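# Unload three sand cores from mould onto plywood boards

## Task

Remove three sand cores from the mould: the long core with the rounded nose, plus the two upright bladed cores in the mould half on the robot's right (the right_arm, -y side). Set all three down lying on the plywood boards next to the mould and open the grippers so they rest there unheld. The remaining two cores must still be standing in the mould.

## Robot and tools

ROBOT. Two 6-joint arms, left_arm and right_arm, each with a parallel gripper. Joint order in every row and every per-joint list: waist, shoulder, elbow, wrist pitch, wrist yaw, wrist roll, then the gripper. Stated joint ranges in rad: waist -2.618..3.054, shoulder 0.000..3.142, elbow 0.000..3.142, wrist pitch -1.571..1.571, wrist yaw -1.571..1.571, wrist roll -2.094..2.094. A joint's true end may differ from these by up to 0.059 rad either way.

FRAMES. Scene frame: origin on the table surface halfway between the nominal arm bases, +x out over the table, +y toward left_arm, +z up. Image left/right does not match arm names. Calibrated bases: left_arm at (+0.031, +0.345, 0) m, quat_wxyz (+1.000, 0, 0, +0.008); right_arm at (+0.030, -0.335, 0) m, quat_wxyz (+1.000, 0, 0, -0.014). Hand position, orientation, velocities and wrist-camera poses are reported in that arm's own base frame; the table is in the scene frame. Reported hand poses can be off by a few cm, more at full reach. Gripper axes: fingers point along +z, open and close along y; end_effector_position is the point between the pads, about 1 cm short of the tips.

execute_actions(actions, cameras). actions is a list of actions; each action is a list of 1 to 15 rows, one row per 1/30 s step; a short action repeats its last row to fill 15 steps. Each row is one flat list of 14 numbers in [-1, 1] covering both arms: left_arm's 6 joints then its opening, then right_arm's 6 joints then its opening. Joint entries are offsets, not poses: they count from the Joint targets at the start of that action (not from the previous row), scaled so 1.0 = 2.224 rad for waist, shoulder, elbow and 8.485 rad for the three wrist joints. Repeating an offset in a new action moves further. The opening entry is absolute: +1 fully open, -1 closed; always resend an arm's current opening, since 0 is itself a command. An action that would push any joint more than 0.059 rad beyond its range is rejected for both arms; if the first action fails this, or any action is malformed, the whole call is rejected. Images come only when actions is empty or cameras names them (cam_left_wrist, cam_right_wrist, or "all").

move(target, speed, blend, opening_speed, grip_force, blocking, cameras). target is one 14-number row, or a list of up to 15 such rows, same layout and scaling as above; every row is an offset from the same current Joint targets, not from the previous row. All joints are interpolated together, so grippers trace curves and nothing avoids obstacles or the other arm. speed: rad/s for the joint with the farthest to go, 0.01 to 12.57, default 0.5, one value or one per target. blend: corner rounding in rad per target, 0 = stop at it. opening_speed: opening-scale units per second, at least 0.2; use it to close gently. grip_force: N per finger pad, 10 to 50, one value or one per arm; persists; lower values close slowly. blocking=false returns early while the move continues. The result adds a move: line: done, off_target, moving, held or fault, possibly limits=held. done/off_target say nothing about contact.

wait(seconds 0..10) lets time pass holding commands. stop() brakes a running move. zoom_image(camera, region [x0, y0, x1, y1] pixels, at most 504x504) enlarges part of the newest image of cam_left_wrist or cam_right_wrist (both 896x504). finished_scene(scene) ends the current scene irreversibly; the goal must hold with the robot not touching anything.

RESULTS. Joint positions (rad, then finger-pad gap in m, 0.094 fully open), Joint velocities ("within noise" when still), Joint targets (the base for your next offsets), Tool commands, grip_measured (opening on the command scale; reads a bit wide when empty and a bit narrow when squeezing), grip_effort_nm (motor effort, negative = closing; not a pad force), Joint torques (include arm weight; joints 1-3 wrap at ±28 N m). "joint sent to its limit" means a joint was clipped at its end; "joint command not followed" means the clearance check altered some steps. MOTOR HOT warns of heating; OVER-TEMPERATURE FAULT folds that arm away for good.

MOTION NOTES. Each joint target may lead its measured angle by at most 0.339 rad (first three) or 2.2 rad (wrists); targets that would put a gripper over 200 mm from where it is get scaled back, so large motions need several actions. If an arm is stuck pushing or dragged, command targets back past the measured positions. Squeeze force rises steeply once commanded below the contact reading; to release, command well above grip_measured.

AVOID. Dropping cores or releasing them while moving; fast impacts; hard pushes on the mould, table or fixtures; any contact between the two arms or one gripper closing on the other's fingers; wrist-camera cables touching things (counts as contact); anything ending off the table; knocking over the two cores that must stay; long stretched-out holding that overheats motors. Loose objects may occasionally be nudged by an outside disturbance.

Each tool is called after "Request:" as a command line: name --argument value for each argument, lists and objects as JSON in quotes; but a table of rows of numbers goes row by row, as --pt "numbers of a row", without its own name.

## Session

Request:
execute_actions --actions '[]'

Scene clock: 0.00 s.
left_arm: end_effector_position=(+0.3491, -0.0518, +0.2090) grip_measured=+1.000 grip_effort_nm=n/a end_effector_quat_wxyz=(+0.533, -0.007, +0.815, -0.226) | right_arm: end_effector_position=(+0.3047, +0.0784, +0.1820) grip_measured=+1.000 grip_effort_nm=n/a end_effector_quat_wxyz=(+0.477, +0.034, +0.863, +0.162)
Joint positions: left_arm=[0.064 1.008 0.577 0.059 0.429 -0.249 0.094] | right_arm=[0.21 0.845 0.563 -0.234 -0.068 0.329 0.094]
Joint velocities: within noise
Joint torques (N m): no reading
Heat: left arm: 34 °C; right arm: 33 °C.
Joint targets: left_arm=[0.064 1.000 0.586 0.063 0.431 -0.247] | right_arm=[0.210 0.838 0.575 -0.230 -0.068 0.327]
Tool commands: left_gripper/opening=+1.0 right_gripper/opening=+1.0

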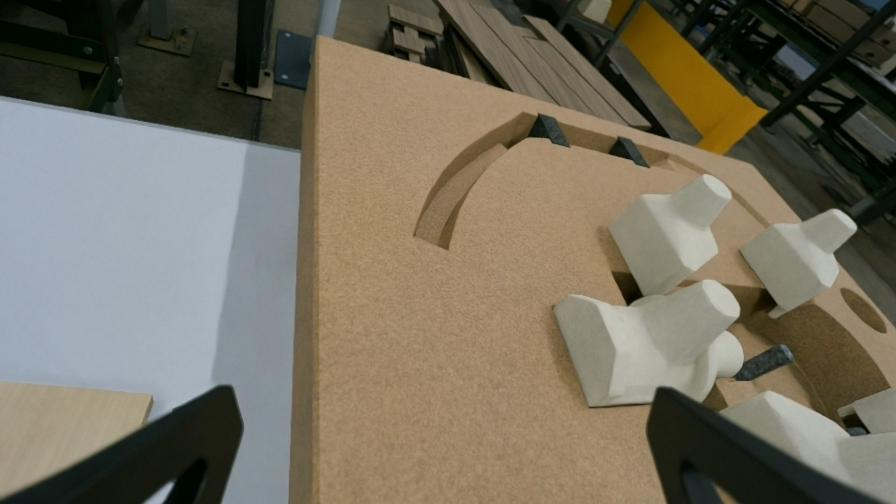

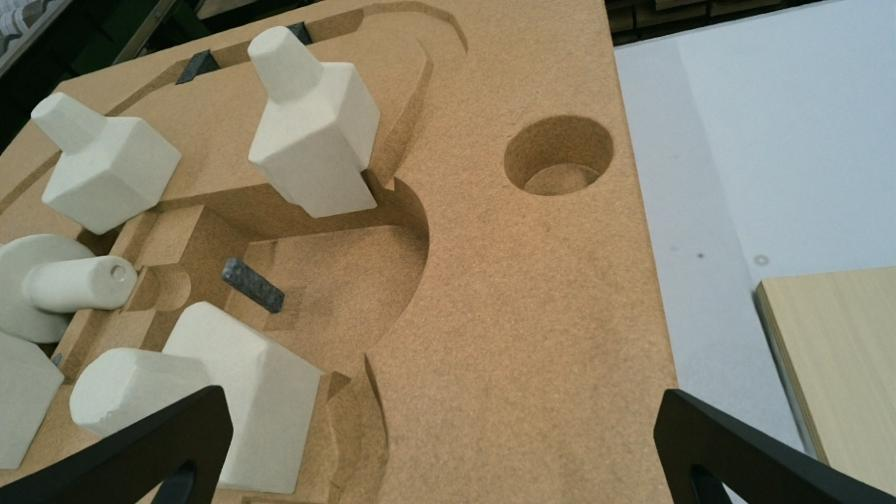

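Request:
move --pt "0 0 0.27 -0.04 0 0 1 0 0 0.27 -0.03 0 0 1" --pt "-0.2977 0.2995 0.4915 -0.1209 -0.0508 0.0291 1 0.08 0.4254 0.4928 -0.0598 0.008 0.0204 1" --speed 0.9 --blend 0.15 --grip_force '[50, 35]' --cameras '["all"]'

Scene clock: 7.90 s.
left_arm: end_effector_position=(+0.3557, -0.2439, +0.2336) grip_measured=+1.000 grip_effort_nm=0.03 end_effector_quat_wxyz=(+0.283, +0.280, +0.913, -0.093) | right_arm: end_effector_position=(+0.4511, +0.1853, +0.2048) grip_measured=+1.000 grip_effort_nm=0.03 end_effector_quat_wxyz=(+0.303, +0.050, +0.940, +0.148)
Joint positions: left_arm=[-0.599 1.66 1.653 -0.959 0.01 -0.006 0.094] | right_arm=[0.384 1.79 1.639 -0.732 -0.01 0.494 0.094]
Joint torques (N m): left_arm=[0.02 -6.45 7.43 1.47 -0.08 0.04] | right_arm=[0.39 -8.5 8.61 1.05 0.08 0.02]
Heat: left arm: 35 °C; right arm: 35 °C.
Joint targets: left_arm=[-0.598 1.666 1.679 -0.963 0.000 0.000] | right_arm=[0.387 1.785 1.671 -0.738 0.000 0.500]
grip_force (N): 50, 35
move: done

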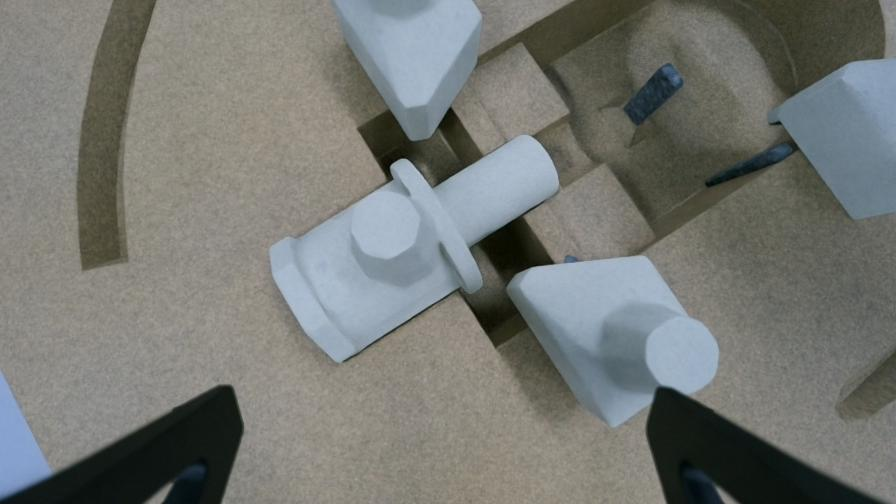

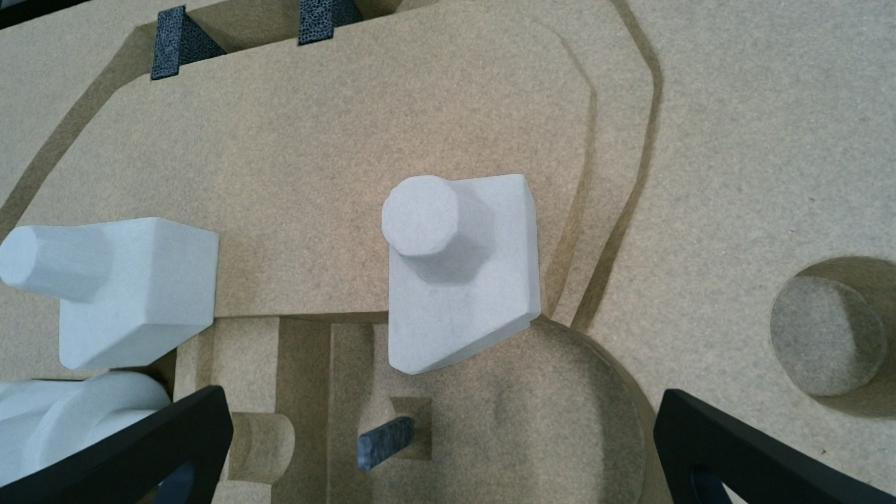

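Request:
move --pt "0.0252 0.0248 -0.0155 0.0106 0 0.0766 0.2 0.001 0 0 0 0 0 1" --pt "0.0252 0.0801 -0.0356 0.0303 0 0.0766 0.2 0.0018 0.0985 0.0463 0.0127 0 0 1" --speed 0.35 --blend 0.02 --cameras '["all"]'

Scene clock: 21.40 s.
left_arm: end_effector_position=(+0.4151, -0.2539, +0.1751) grip_measured=+0.202 grip_effort_nm=-0.06 end_effector_quat_wxyz=(+0.308, +0.536, +0.786, +0.014) | right_arm: end_effector_position=(+0.4952, +0.2031, +0.1570) grip_measured=+1.000 grip_effort_nm=0.03 end_effector_quat_wxyz=(+0.292, +0.051, +0.944, +0.142)
Joint positions: left_arm=[-0.55 1.83 1.607 -0.722 0.002 0.646 0.056] | right_arm=[0.384 1.997 1.74 -0.653 -0.01 0.494 0.094]
Joint torques (N m): left_arm=[0.58 -7.57 4.96 1.72 0 0] | right_arm=[0.62 -9.16 8.72 1.28 0.08 0.03]
Heat: left arm: 36 °C; right arm: 36 °C.
Joint targets: left_arm=[-0.542 1.844 1.600 -0.706 0.000 0.650] | right_arm=[0.391 2.004 1.774 -0.630 0.000 0.500]
grip_force (N): 50, 35
move: done

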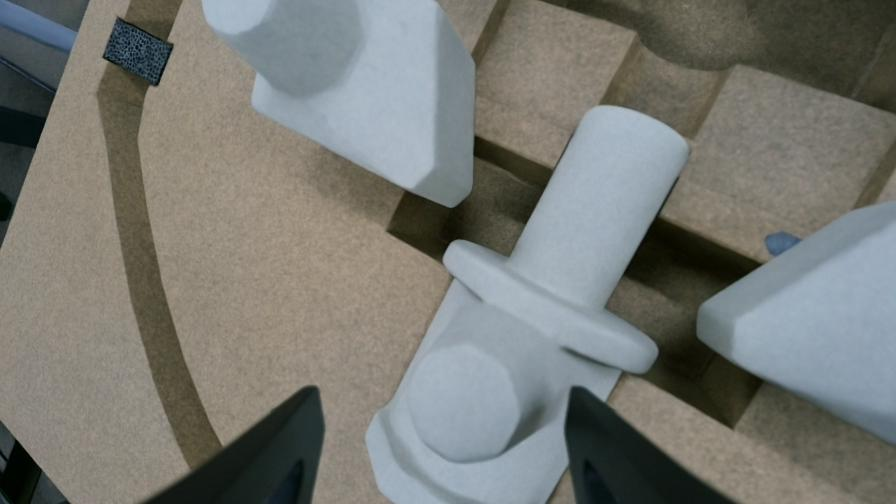

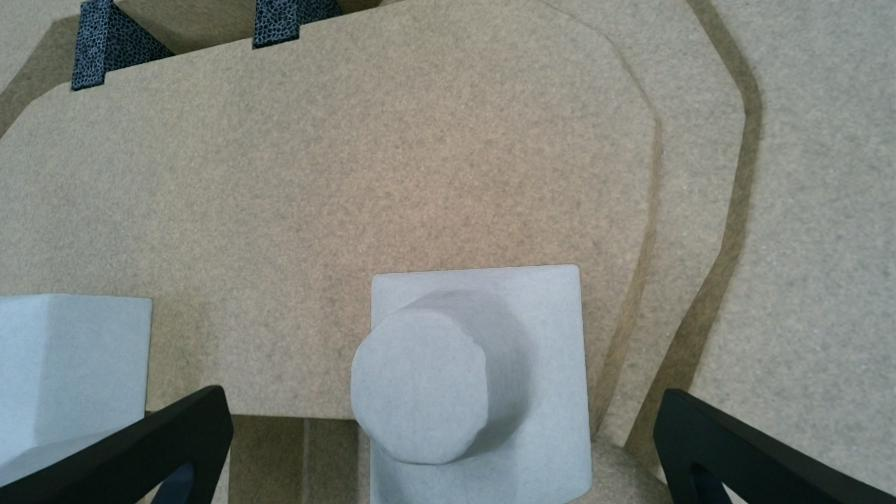

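Request:
move --pt "-0.003 0.009 0 0.002 0 0 0.2 0.0025 0 0.0184 -0.0041 0 0 1" --pt "-0.003 0.009 0 0.002 0 0 -0.6 0.0025 0 0.0184 -0.0041 0 0 -0.6" --speed 0.2 --opening_speed 0.7 --cameras '["all"]'

Scene clock: 30.00 s.
left_arm: end_effector_position=(+0.4155, -0.2564, +0.1678) grip_measured=-0.317 grip_effort_nm=-1.00 end_effector_quat_wxyz=(+0.302, +0.538, +0.787, +0.008) | right_arm: end_effector_position=(+0.4993, +0.2051, +0.1711) grip_measured=-0.346 grip_effort_nm=-0.68 end_effector_quat_wxyz=(+0.304, +0.050, +0.941, +0.141)
Joint positions: left_arm=[-0.55 1.846 1.606 -0.717 0.013 0.645 0.032] | right_arm=[0.39 1.997 1.782 -0.671 0.005 0.494 0.031]
Joint torques (N m): left_arm=[0.1 -7.32 4.98 1.85 -0.1 0.02] | right_arm=[0.62 -9.18 8.69 1.15 -0.05 0.02]
Heat: left arm: 36 °C; right arm: 37 °C.
Joint targets: left_arm=[-0.549 1.864 1.600 -0.689 0.000 0.650] | right_arm=[0.397 2.004 1.815 -0.665 0.000 0.499]
grip_force (N): 50, 35
move: done

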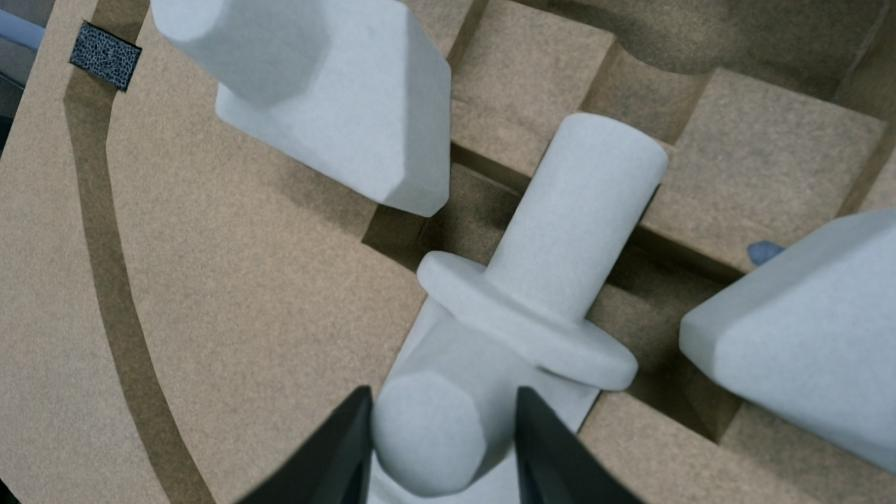

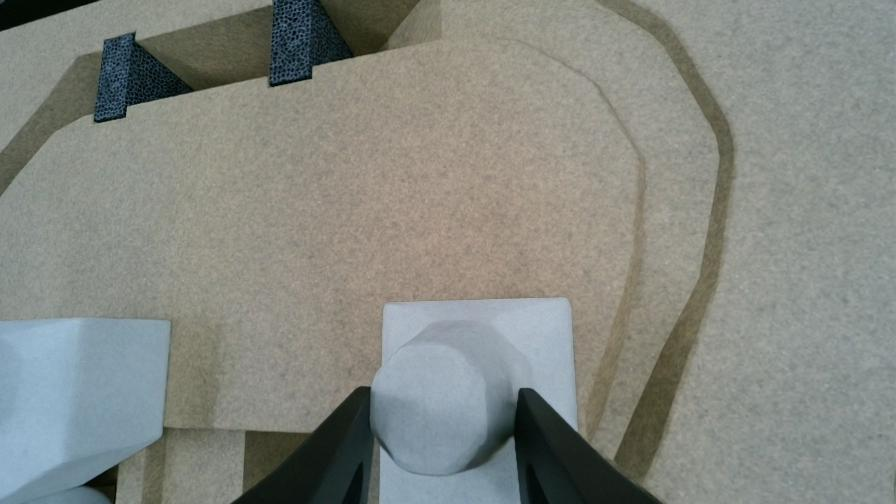

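Request:
move --pt "0 0.0042 0.0771 -0.0152 0 0 -0.6 0 0.0114 0.0888 -0.0203 0 0 -0.6" --pt "0 0.0295 0.2035 -0.037 0 0 -0.6 0 0.0499 0.2329 -0.048 0 0 -0.6" --pt "0 0.0629 0.3107 -0.0563 0 0 -0.6 0 0.0499 0.2329 -0.048 0 0 -0.6" --speed 0.3 --blend 0.03 --cameras '["all"]'

Scene clock: 42.10 s.
left_arm: end_effector_position=(+0.4187, -0.2561, +0.2598) grip_measured=-0.324 grip_effort_nm=-0.99 end_effector_quat_wxyz=(+0.278, +0.540, +0.794, +0.012) | right_arm: end_effector_position=(+0.4960, +0.2043, +0.2437) grip_measured=-0.349 grip_effort_nm=-0.72 end_effector_quat_wxyz=(+0.283, +0.050, +0.949, +0.132)
Joint positions: left_arm=[-0.55 2.009 2.239 -1.237 0.002 0.644 0.032] | right_arm=[0.39 2.114 2.284 -1.105 0.003 0.494 0.031]
Joint torques (N m): left_arm=[0.12 -9.61 9.37 2.23 -0.02 0.02] | right_arm=[0.59 -9.96 9.44 1.34 -0.04 0.02]
Heat: left arm: 37 °C; right arm: 38 °C.
Joint targets: left_arm=[-0.549 2.004 2.291 -1.167 0.000 0.650] | right_arm=[0.397 2.115 2.333 -1.072 0.000 0.499]
grip_force (N): 50, 35
move: off_target (left_arm, right_arm); left_arm: the wrist pitch is farthest, 0.070 rad from its target; right_arm: the elbow is farthest, 0.049 rad from its target

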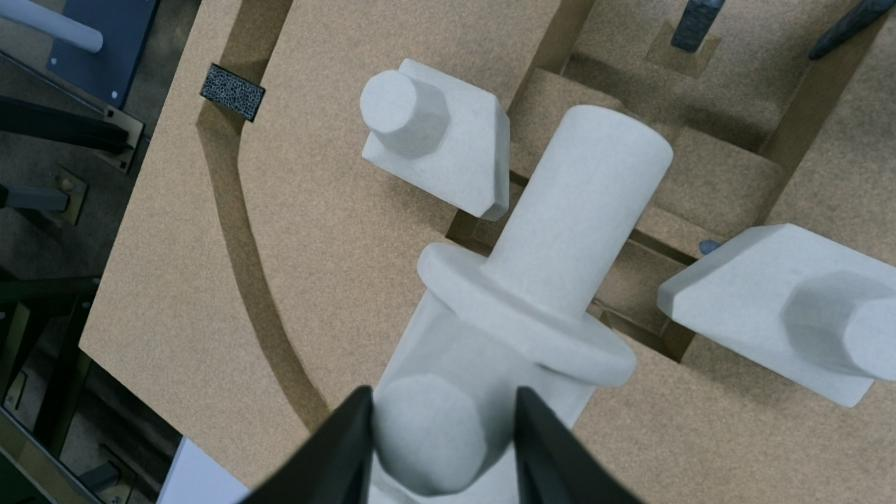

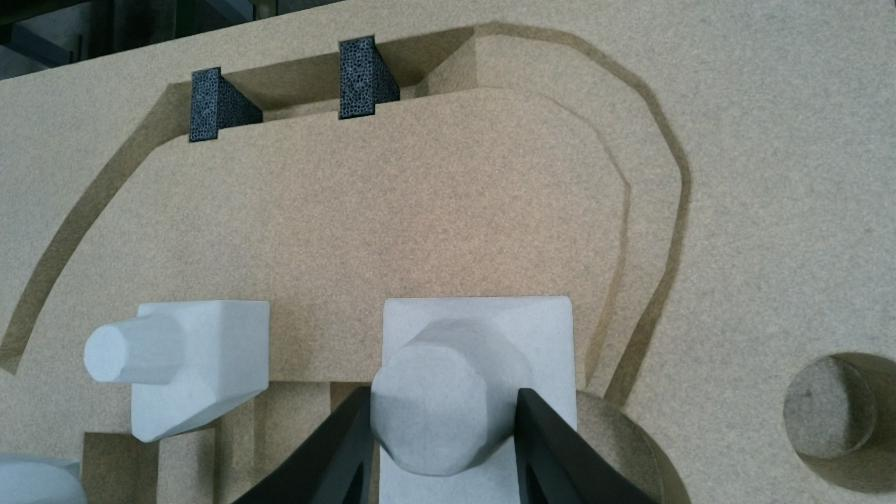

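Request:
move --pt "0.2 0 0 0 0 0 -0.6 -0.05 -0.2603 -0.2469 -0.0118 0 0 -0.6" --pt "0.4132 -0.2 -0.27 0.02 0 0 -0.6 -0.3237 -0.2603 -0.2469 -0.0118 0 0 -0.6" --pt "0.4132 -0.4065 -0.5508 0.0421 0 0 -0.6 -0.3237 -0.2603 -0.2469 -0.0118 0 0 -0.6" --speed 0.7 --blend 0.06 --cameras '["all"]'

Scene clock: 49.77 s.
left_arm: end_effector_position=(+0.2762, +0.1103, +0.1855) grip_measured=-0.325 grip_effort_nm=-1.00 end_effector_quat_wxyz=(+0.247, +0.129, +0.950, +0.142) | right_arm: end_effector_position=(+0.3622, -0.1218, +0.2823) grip_measured=-0.349 grip_effort_nm=-0.72 end_effector_quat_wxyz=(+0.281, +0.383, +0.879, +0.022)
Joint positions: left_arm=[0.372 1.146 1.051 -0.898 -0.008 0.645 0.032] | right_arm=[-0.326 1.569 1.782 -1.211 0.003 0.495 0.031]
Joint torques (N m): left_arm=[-0.06 -6.28 6.67 2.49 0.12 0] | right_arm=[0.2 -8.36 5.45 1.33 -0.03 0.02]
Heat: left arm: 38 °C; right arm: 38 °C.
Joint targets: left_arm=[0.370 1.100 1.066 -0.810 0.000 0.650] | right_arm=[-0.323 1.536 1.784 -1.172 0.000 0.500]
grip_force (N): 50, 35
move: off_target (left_arm, right_arm); left_arm: the wrist pitch is farthest, 0.088 rad from its target; right_arm: the wrist pitch is farthest, 0.039 rad from its target

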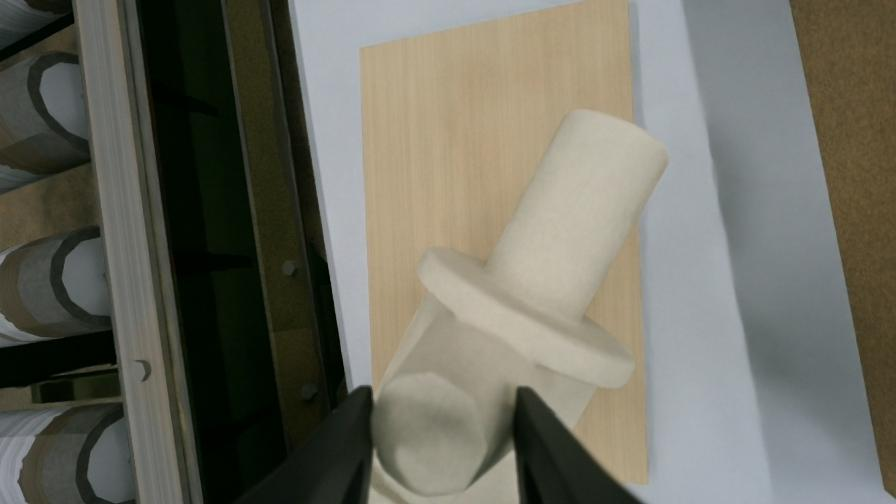

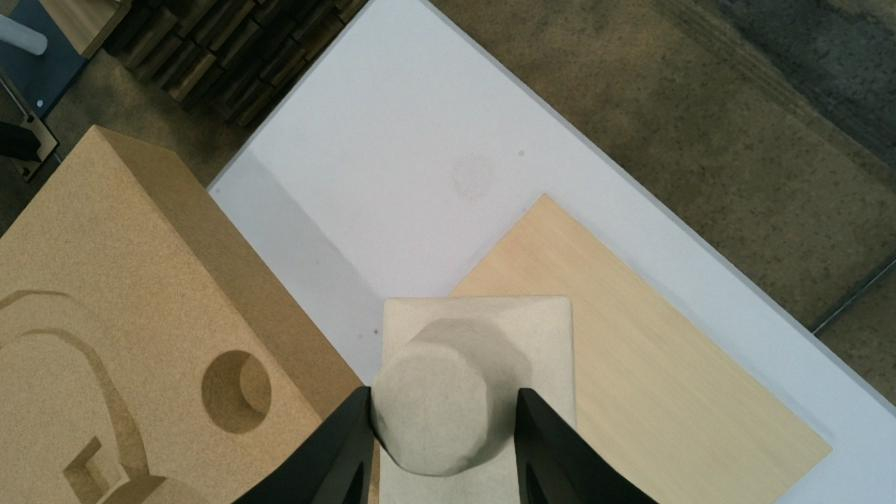

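Request:
move --pt "0.018 0 0 0 0 0 -0.6 -0.004 -0.248 -0.497 0.1288 0 -0.272 -0.6" --pt "0.018 0.007 -0.055 0.0185 0 0 -0.6 -0.004 -0.1628 -0.6468 0.1903 0 -0.272 -0.6" --pt "0.018 0.0115 -0.082 0.0275 0 0 -0.6 -0.004 -0.0854 -0.6854 0.2209 0 -0.272 -0.6" --speed '[0.8,0.4,0.15]' --blend 0.04 --cameras '["all"]'

Scene clock: 70.97 s.
left_arm: end_effector_position=(+0.2828, +0.1228, +0.1458) grip_measured=-0.325 grip_effort_nm=-1.00 end_effector_quat_wxyz=(+0.261, +0.114, +0.946, +0.155) | right_arm: end_effector_position=(+0.3315, -0.1111, +0.0694) grip_measured=-0.354 grip_effort_nm=-0.72 end_effector_quat_wxyz=(+0.250, -0.576, +0.634, -0.451)
Joint positions: left_arm=[0.402 1.146 0.87 -0.677 -0.008 0.645 0.032] | right_arm=[-0.326 1.347 0.258 0.602 0.001 -1.8 0.03]
Joint torques (N m): left_arm=[0.73 -4.36 6.58 2.65 0.11 0] | right_arm=[-0.55 -3.32 4.92 2.4 -0.02 -0.12]
Heat: left arm: 39 °C; right arm: 39 °C.
Joint targets: left_arm=[0.410 1.125 0.884 -0.576 0.000 0.650] | right_arm=[-0.332 1.345 0.259 0.702 0.000 -1.808]
grip_force (N): 50, 35
move: off_target (left_arm, right_arm); left_arm: the wrist pitch is farthest, 0.101 rad from its target; right_arm: the wrist pitch is farthest, 0.100 rad from its target

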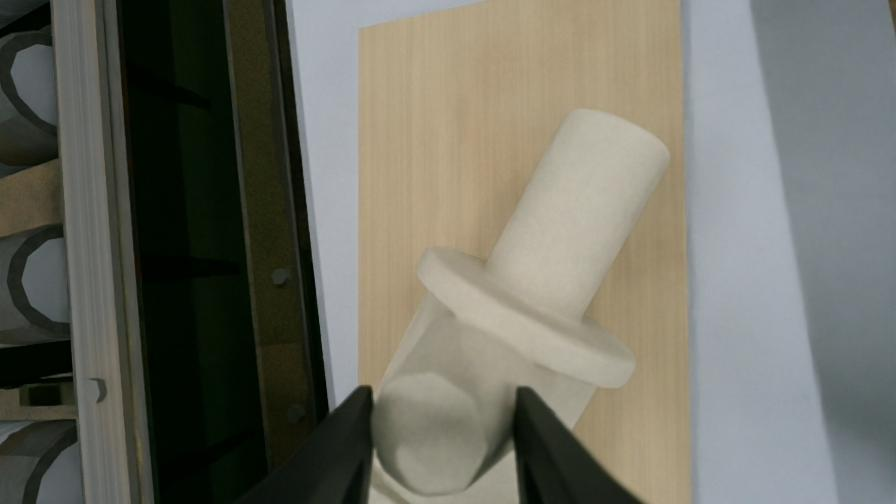

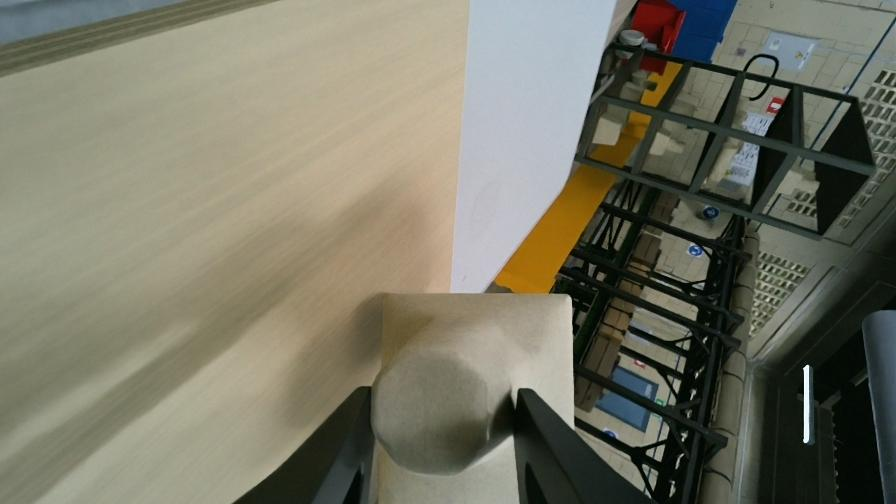

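Request:
move --target '[0,0.0045,-0.022,0.006,0,0,-0.6,0,0.042,-0.0113,0.0139,0,0,-0.6]' --speed 0.12 --cameras '["all"]'

Request:
move --target '[0,0.0045,-0.014,0.004,0,0,-0.6,0,0.016,-0.0043,0.0053,0,0,-0.6]' --speed 0.08 --cameras '["all"]'

Scene clock: 76.77 s.
left_arm: end_effector_position=(+0.2825, +0.1226, +0.1338) grip_measured=-0.325 grip_effort_nm=-1.00 end_effector_quat_wxyz=(+0.262, +0.114, +0.946, +0.156) | right_arm: end_effector_position=(+0.3410, -0.1113, +0.0723) grip_measured=-0.355 grip_effort_nm=-0.72 end_effector_quat_wxyz=(+0.280, -0.558, +0.628, -0.464)
Joint positions: left_arm=[0.402 1.146 0.821 -0.627 -0.008 0.645 0.032] | right_arm=[-0.332 1.428 0.244 0.76 -0.028 -1.766 0.03]
Joint torques (N m): left_arm=[0.66 -3.56 6.71 2.67 0.11 0] | right_arm=[0.03 -2.66 3.74 2.06 0.26 -0.52]
Heat: left arm: 40 °C; right arm: 41 °C.
Joint targets: left_arm=[0.410 1.135 0.835 -0.525 0.000 0.650] | right_arm=[-0.332 1.439 0.235 0.820 0.000 -1.808]
grip_force (N): 50, 35
move: off_target (left_arm, right_arm); left_arm: the wrist pitch is farthest, 0.102 rad from its target; right_arm: the wrist pitch is farthest, 0.060 rad from its target

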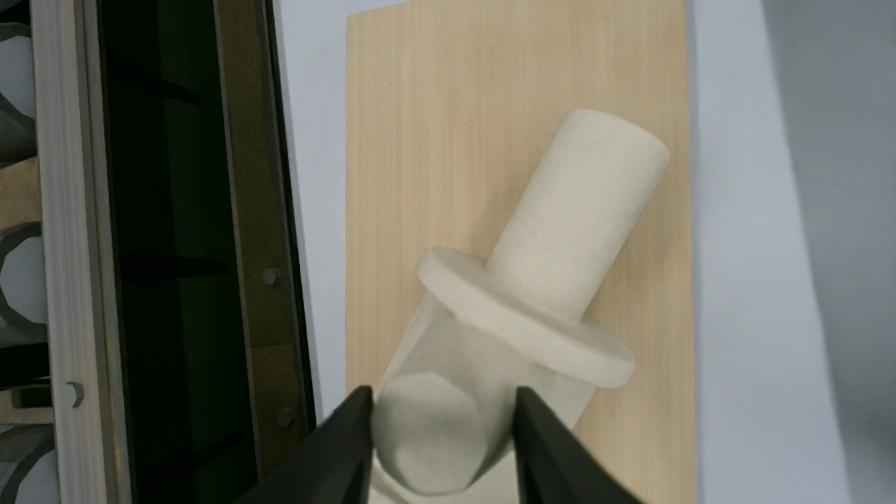

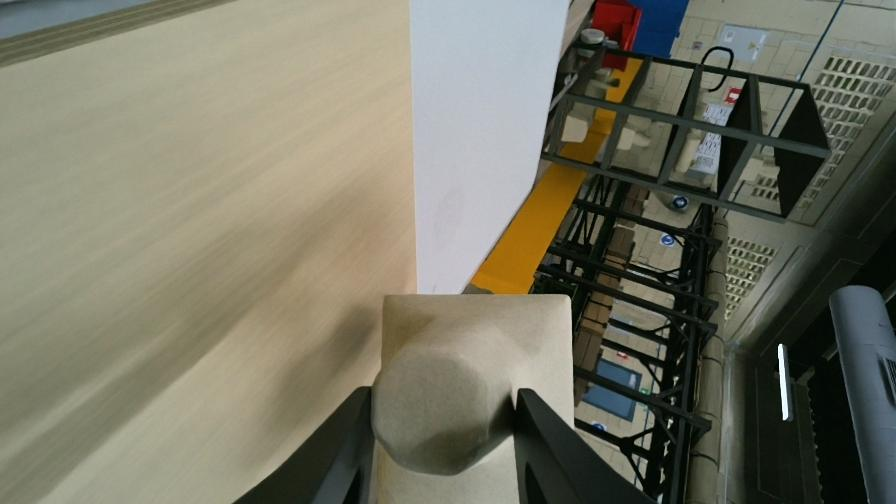

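Scene clock: 77.73 s.
left_arm: end_effector_position=(+0.2876, +0.1229, +0.1328) grip_measured=-0.325 grip_effort_nm=-1.00 end_effector_quat_wxyz=(+0.275, +0.115, +0.941, +0.158) | right_arm: end_effector_position=(+0.3443, -0.1119, +0.0733) grip_measured=-0.355 grip_effort_nm=-0.73 end_effector_quat_wxyz=(+0.290, -0.550, +0.627, -0.469)
Joint positions: left_arm=[0.402 1.146 0.802 -0.581 0.002 0.645 0.032] | right_arm=[-0.335 1.46 0.24 0.817 -0.035 -1.752 0.03]
Joint torques (N m): left_arm=[0.66 -2.81 5.7 2.58 0 0.01] | right_arm=[0.21 -2.59 3.1 1.95 0.33 -0.67]
Heat: left arm: 40 °C; right arm: 41 °C.
Joint targets: left_arm=[0.410 1.145 0.804 -0.491 0.000 0.650] | right_arm=[-0.332 1.474 0.225 0.865 0.000 -1.808]
grip_force (N): 50, 35
move: off_target (left_arm, right_arm); left_arm: the wrist pitch is farthest, 0.090 rad from its target; right_arm: the wrist roll is farthest, 0.056 rad from its target

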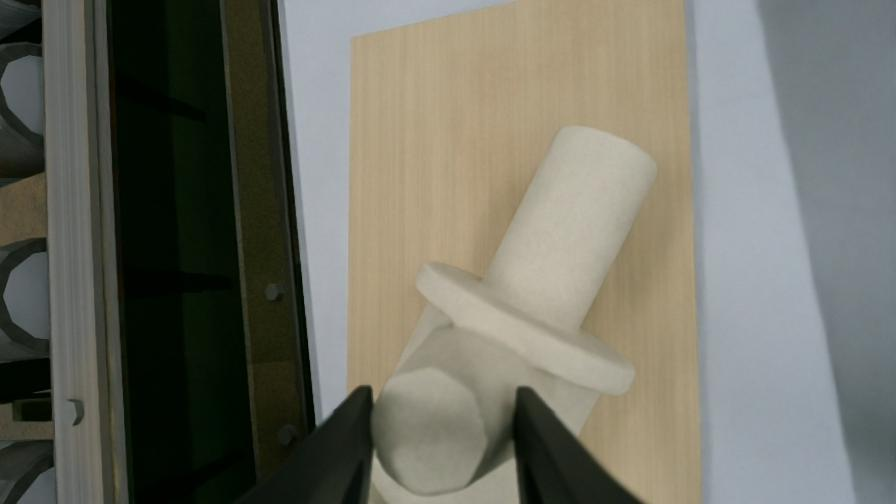

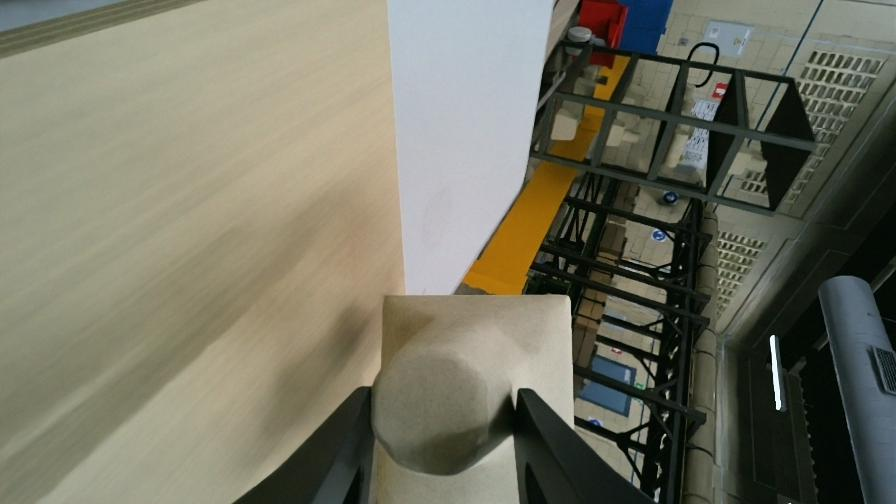

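Request:
move --pt "0 0.0045 -0.010 0.002 0 0 -0.6 0 -0.075 0.0213 -0.0239 0 0 -0.6" --pt "0 0.016 -0.010 0.002 0 0 -0.6 -0.0157 -0.058 0.0156 -0.0192 0 0 -0.6" --pt "0 0.016 -0.010 0.002 0 0 -0.6 -0.0157 -0.02 0.005 -0.004 0 0 -0.6" --speed 0.15 --blend 0.01 --cameras '["all"]'

Scene clock: 88.10 s.
left_arm: end_effector_position=(+0.2966, +0.1252, +0.1322) grip_measured=-0.325 grip_effort_nm=-1.00 end_effector_quat_wxyz=(+0.290, +0.116, +0.936, +0.162) | right_arm: end_effector_position=(+0.3333, -0.1242, +0.0665) grip_measured=-0.355 grip_effort_nm=-0.73 end_effector_quat_wxyz=(+0.255, -0.556, +0.639, -0.467)
Joint positions: left_arm=[0.402 1.162 0.789 -0.522 0.01 0.645 0.032] | right_arm=[-0.363 1.429 0.24 0.74 -0.007 -1.791 0.03]
Joint torques (N m): left_arm=[0.62 -1.58 4.88 2.17 -0.08 0] | right_arm=[-0.35 -3.37 4.01 2.33 0.06 -0.24]
Heat: left arm: 41 °C; right arm: 42 °C.
Joint targets: left_arm=[0.410 1.181 0.782 -0.474 0.000 0.650] | right_arm=[-0.367 1.430 0.236 0.831 0.000 -1.808]
grip_force (N): 50, 35
move: off_target (left_arm, right_arm); left_arm: the wrist pitch is farthest, 0.048 rad from its target; right_arm: the wrist pitch is farthest, 0.091 rad from its target

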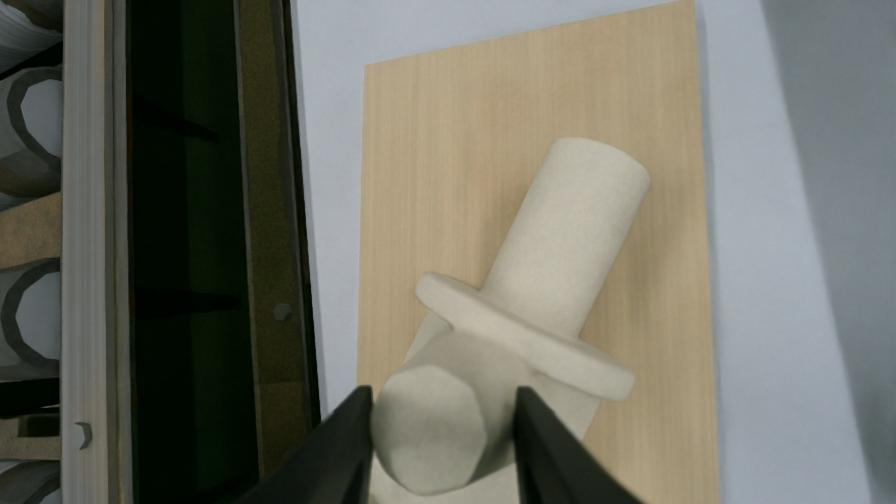

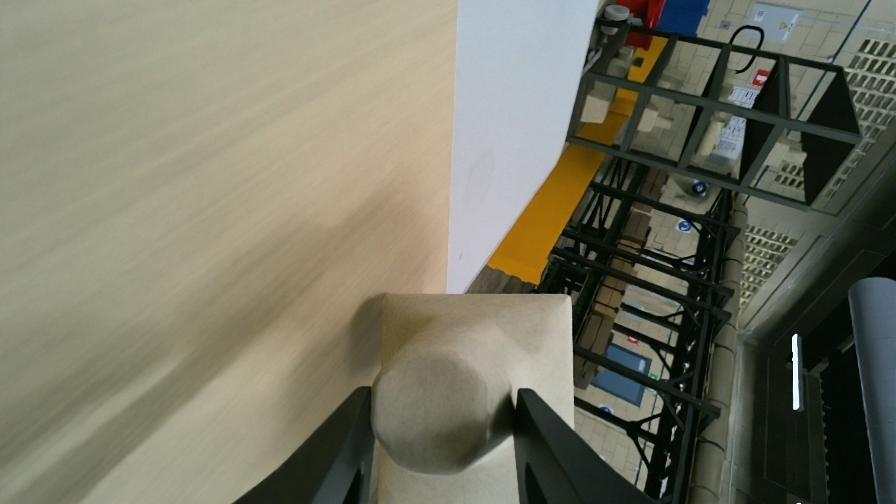

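Request:
move --target '[0,0,0,0,0,0,0.2,-0.005,0.034,-0.008,0.0085,0,0,-0.6]' --speed 0.1 --opening_speed 0.4 --cameras '["all"]'

Scene clock: 92.43 s.
left_arm: end_effector_position=(+0.3013, +0.1293, +0.1334) grip_measured=+0.198 grip_effort_nm=0.13 end_effector_quat_wxyz=(+0.295, +0.114, +0.933, +0.170) | right_arm: end_effector_position=(+0.3336, -0.1292, +0.0595) grip_measured=-0.354 grip_effort_nm=-0.72 end_effector_quat_wxyz=(+0.259, -0.543, +0.645, -0.471)
Joint positions: left_arm=[0.404 1.173 0.789 -0.492 0.002 0.647 0.056] | right_arm=[-0.377 1.499 0.227 0.835 -0.009 -1.771 0.03]
Joint torques (N m): left_arm=[0.55 -2.52 4.9 1.85 0 -0.01] | right_arm=[-0.1 -3.25 3.36 2.12 0.07 -0.46]
Heat: left arm: 41 °C; right arm: 42 °C.
Joint targets: left_arm=[0.410 1.181 0.782 -0.475 0.000 0.650] | right_arm=[-0.378 1.506 0.218 0.903 0.000 -1.808]
grip_force (N): 50, 35
move: off_target (right_arm); right_arm: the wrist pitch is farthest, 0.068 rad from its target

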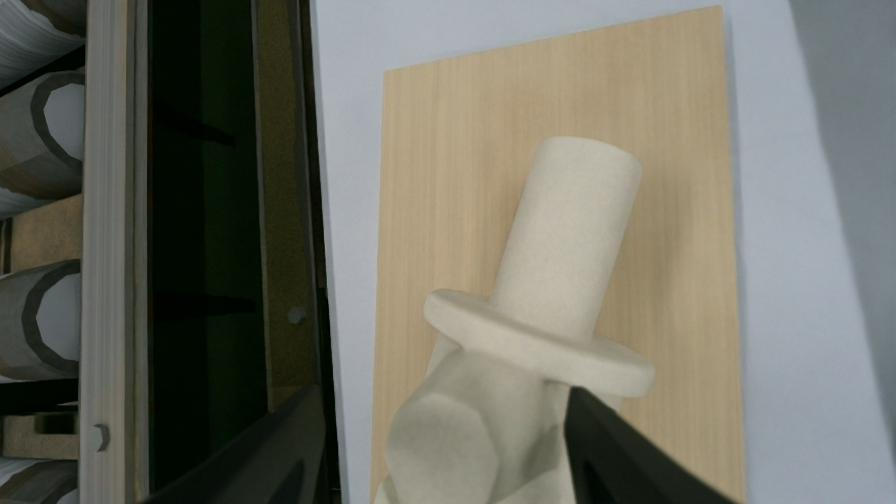

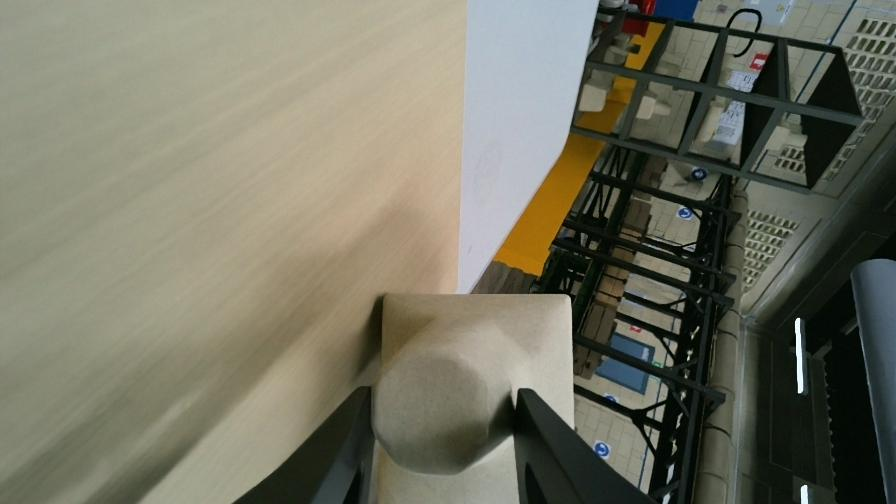

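Request:
move --pt "0 -0.03 0.1348 -0.03 0 0 1 -0.009 0 0 0 0 0 -0.6" --pt "0 -0.03 0.1348 -0.03 0 0 1 -0.009 0.017 -0.003 0.003 0 0 -0.6" --speed '[0.4,0.1]' --opening_speed 1 --cameras '["all"]'

Scene clock: 96.83 s.
left_arm: end_effector_position=(+0.3043, +0.1307, +0.2210) grip_measured=+0.998 grip_effort_nm=0.13 end_effector_quat_wxyz=(+0.327, +0.113, +0.919, +0.189) | right_arm: end_effector_position=(+0.3329, -0.1347, +0.0571) grip_measured=-0.355 grip_effort_nm=-0.73 end_effector_quat_wxyz=(+0.257, -0.538, +0.646, -0.476)
Joint positions: left_arm=[0.404 1.13 1.06 -0.726 0.002 0.647 0.094] | right_arm=[-0.392 1.534 0.222 0.885 -0.009 -1.774 0.03]
Joint torques (N m): left_arm=[0.54 -3.92 7.46 1.75 0 -0.01] | right_arm=[-0.54 -3.17 3.1 1.88 0.08 -0.42]
Heat: left arm: 40 °C; right arm: 42 °C.
Joint targets: left_arm=[0.410 1.114 1.081 -0.729 0.000 0.650] | right_arm=[-0.398 1.543 0.211 0.929 0.000 -1.808]
grip_force (N): 50, 35
move: off_target (right_arm); right_arm: the wrist pitch is farthest, 0.043 rad from its target

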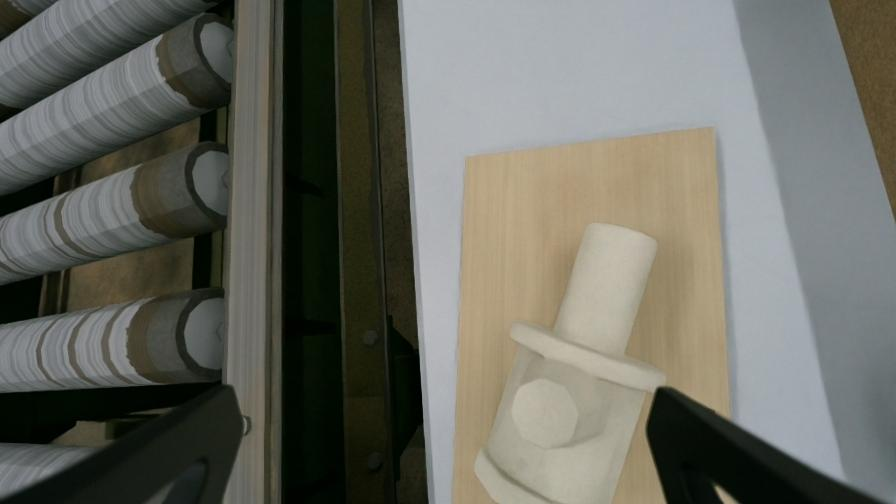

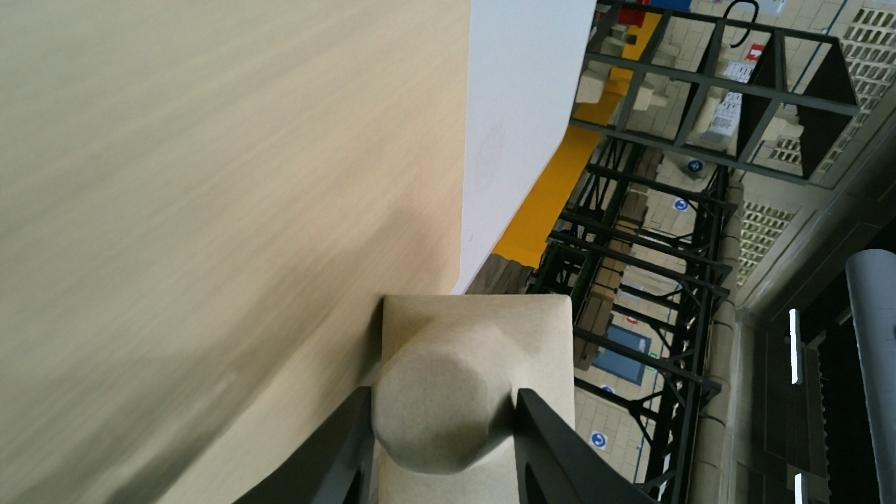

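Request:
zoom_image --camera "cam_right_wrist" --region '[280, 260, 600, 500]'

Scaled by 1.575.

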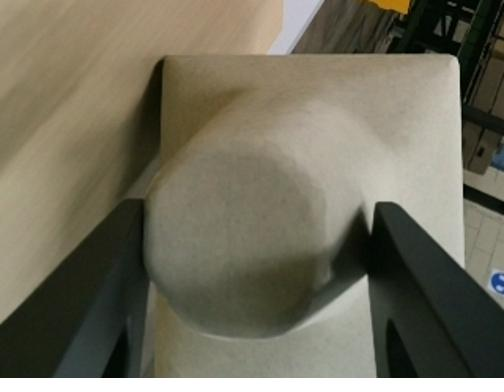

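Request:
move --target '[0,0,0,0,0,0,1,0,0.02,0,0,0,0,-0.6]' --speed 0.08 --cameras '["cam_right_wrist"]'

Scene clock: 101.80 s.
left_arm: end_effector_position=(+0.3043, +0.1307, +0.2210) grip_measured=+0.998 grip_effort_nm=0.13 end_effector_quat_wxyz=(+0.327, +0.113, +0.919, +0.189) | right_arm: end_effector_position=(+0.3348, -0.1364, +0.0549) grip_measured=-0.355 grip_effort_nm=-0.72 end_effector_quat_wxyz=(+0.258, -0.536, +0.645, -0.480)
Joint positions: left_arm=[0.404 1.13 1.06 -0.726 0.002 0.647 0.094] | right_arm=[-0.394 1.572 0.222 0.932 -0.009 -1.776 0.03]
Joint torques (N m): left_arm=[0.58 -3.93 7.27 1.75 -0.01 -0.02] | right_arm=[-0.34 -2.73 2.95 1.46 0.08 -0.4]
Heat: left arm: 39 °C; right arm: 42 °C.
Joint targets: left_arm=[0.410 1.114 1.081 -0.729 0.000 0.650] | right_arm=[-0.398 1.588 0.211 0.929 0.000 -1.808]
grip_force (N): 50, 35
move: done
Images, in order (width x height): cam_right_wrist 896x504.

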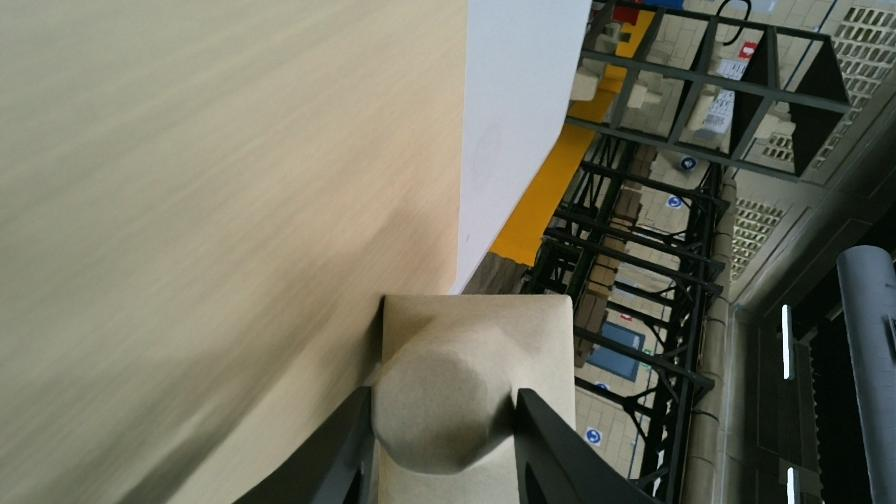

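Request:
move --target '[0,0,0,0,0,0,1,0,0.006,0,0,0,0,-0.15]' --opening_speed 0.2 --speed 0.1 --cameras '["cam_right_wrist"]'

Scene clock: 106.70 s.
left_arm: end_effector_position=(+0.3043, +0.1307, +0.2210) grip_measured=+0.998 grip_effort_nm=0.13 end_effector_quat_wxyz=(+0.327, +0.113, +0.919, +0.189) | right_arm: end_effector_position=(+0.3345, -0.1382, +0.0526) grip_measured=-0.153 grip_effort_nm=0.18 end_effector_quat_wxyz=(+0.253, -0.537, +0.645, -0.481)
Joint positions: left_arm=[0.404 1.13 1.06 -0.726 0.002 0.647 0.094] | right_arm=[-0.397 1.588 0.222 0.946 -0.004 -1.782 0.04]
Joint torques (N m): left_arm=[0.5 -3.86 7.35 1.74 0 -0.02] | right_arm=[-0.14 -3.04 2.88 1.35 0.04 -0.33]
Heat: left arm: 38 °C; right arm: 42 °C.
Joint targets: left_arm=[0.410 1.114 1.081 -0.729 0.000 0.650] | right_arm=[-0.398 1.601 0.211 0.929 0.000 -1.808]
grip_force (N): 50, 35
move: done
Images, in order (width x height): cam_right_wrist 896x504.

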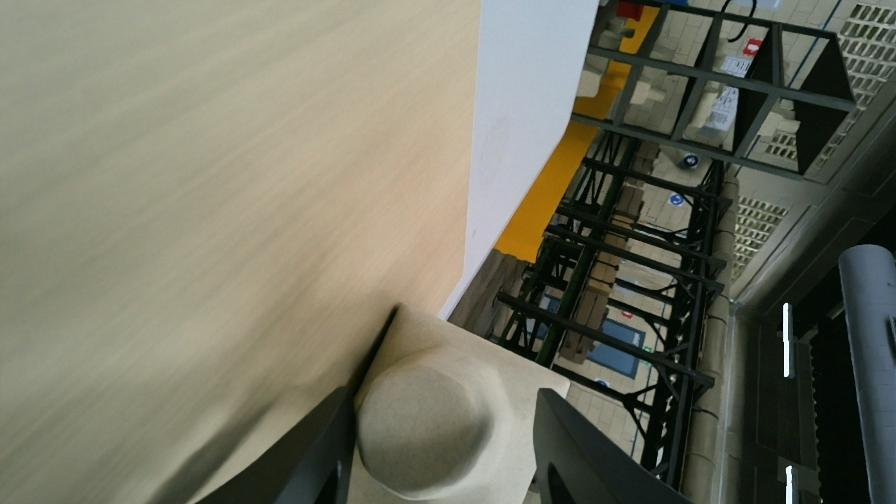

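Request:
move --pt "0 0 0 0 0 0 1 0 -0.1668 0.0254 -0.0608 0 0 -0.1" --pt "0 0 0 0 0 0 1 0 -0.27 0.1947 -0.1499 0 0 -0.1" --pt "0 0 0 0 0 0 1 0.05 -0.125 0.4744 -0.2146 0 0.272 -0.1" --pt "0 0 0 0 0 0 1 0.424 -0.125 0.4744 -0.2146 0 0.272 1" --speed '[0.3,0.4,0.9,0.9]' --blend '[0.03,0.05,0.1,0]' --cameras '["cam_right_wrist"]'

Scene clock: 120.20 s.
left_arm: end_effector_position=(+0.3043, +0.1307, +0.2210) grip_measured=+0.998 grip_effort_nm=0.13 end_effector_quat_wxyz=(+0.327, +0.113, +0.919, +0.189) | right_arm: end_effector_position=(+0.2951, +0.1795, +0.2066) grip_measured=+0.997 grip_effort_nm=0.18 end_effector_quat_wxyz=(+0.257, -0.023, +0.955, +0.148)
Joint positions: left_arm=[0.404 1.13 1.06 -0.726 0.002 0.647 0.094] | right_arm=[0.542 1.319 1.233 -0.882 -0.003 0.494 0.094]
Joint torques (N m): left_arm=[0.57 -3.96 7.42 1.74 0.01 -0.03] | right_arm=[0.27 -3.75 8.54 0.92 0.03 0.02]
Heat: left arm: 37 °C; right arm: 40 °C.
Joint targets: left_arm=[0.410 1.114 1.081 -0.729 0.000 0.650] | right_arm=[0.545 1.323 1.266 -0.892 0.000 0.500]
grip_force (N): 50, 35
move: done
Images, in order (width x height): cam_right_wrist 896x504.

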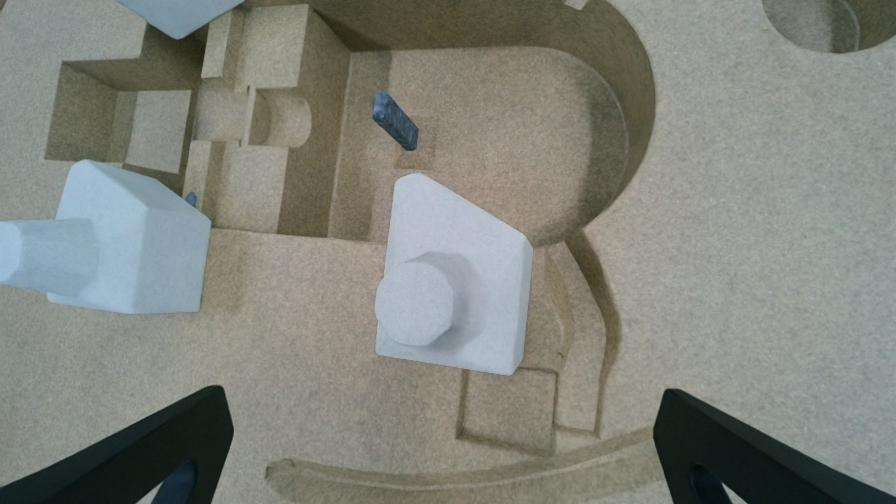

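Request:
move --target '[0,0,0,0,0,0,1,0.0072,0.0465,-0.0541,0.0263,0,0,1]' --speed 0.3 --cameras '["cam_right_wrist"]'

Scene clock: 128.57 s.
left_arm: end_effector_position=(+0.3043, +0.1307, +0.2210) grip_measured=+0.998 grip_effort_nm=0.13 end_effector_quat_wxyz=(+0.327, +0.113, +0.919, +0.189) | right_arm: end_effector_position=(+0.3199, +0.1994, +0.1670) grip_measured=+0.997 grip_effort_nm=0.18 end_effector_quat_wxyz=(+0.259, -0.029, +0.953, +0.151)
Joint positions: left_arm=[0.404 1.13 1.06 -0.726 0.002 0.647 0.094] | right_arm=[0.553 1.424 1.155 -0.691 -0.003 0.494 0.094]
Joint torques (N m): left_arm=[0.61 -3.97 7.38 1.72 0.01 -0.03] | right_arm=[0.66 -4.77 5.35 1.2 0.02 0.03]
Heat: left arm: 37 °C; right arm: 39 °C.
Joint targets: left_arm=[0.410 1.114 1.081 -0.729 0.000 0.650] | right_arm=[0.561 1.427 1.146 -0.669 0.000 0.500]
grip_force (N): 50, 35
move: done
Images, in order (width x height): cam_right_wrist 896x504.

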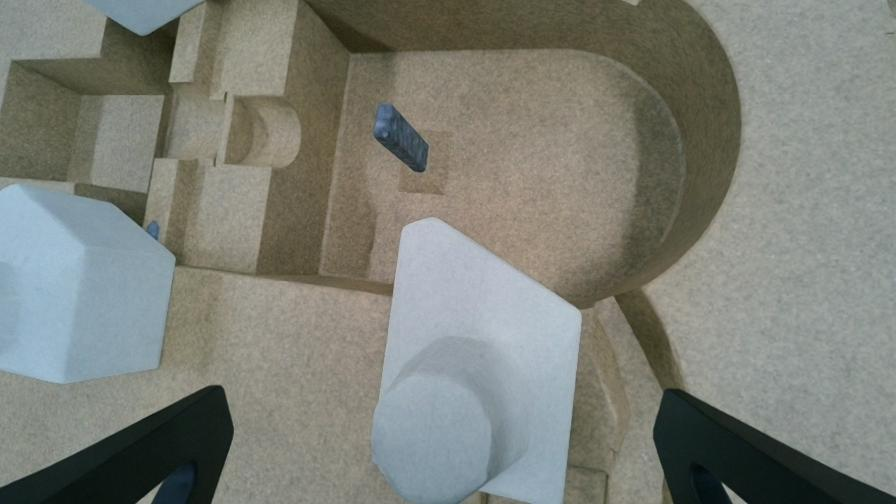

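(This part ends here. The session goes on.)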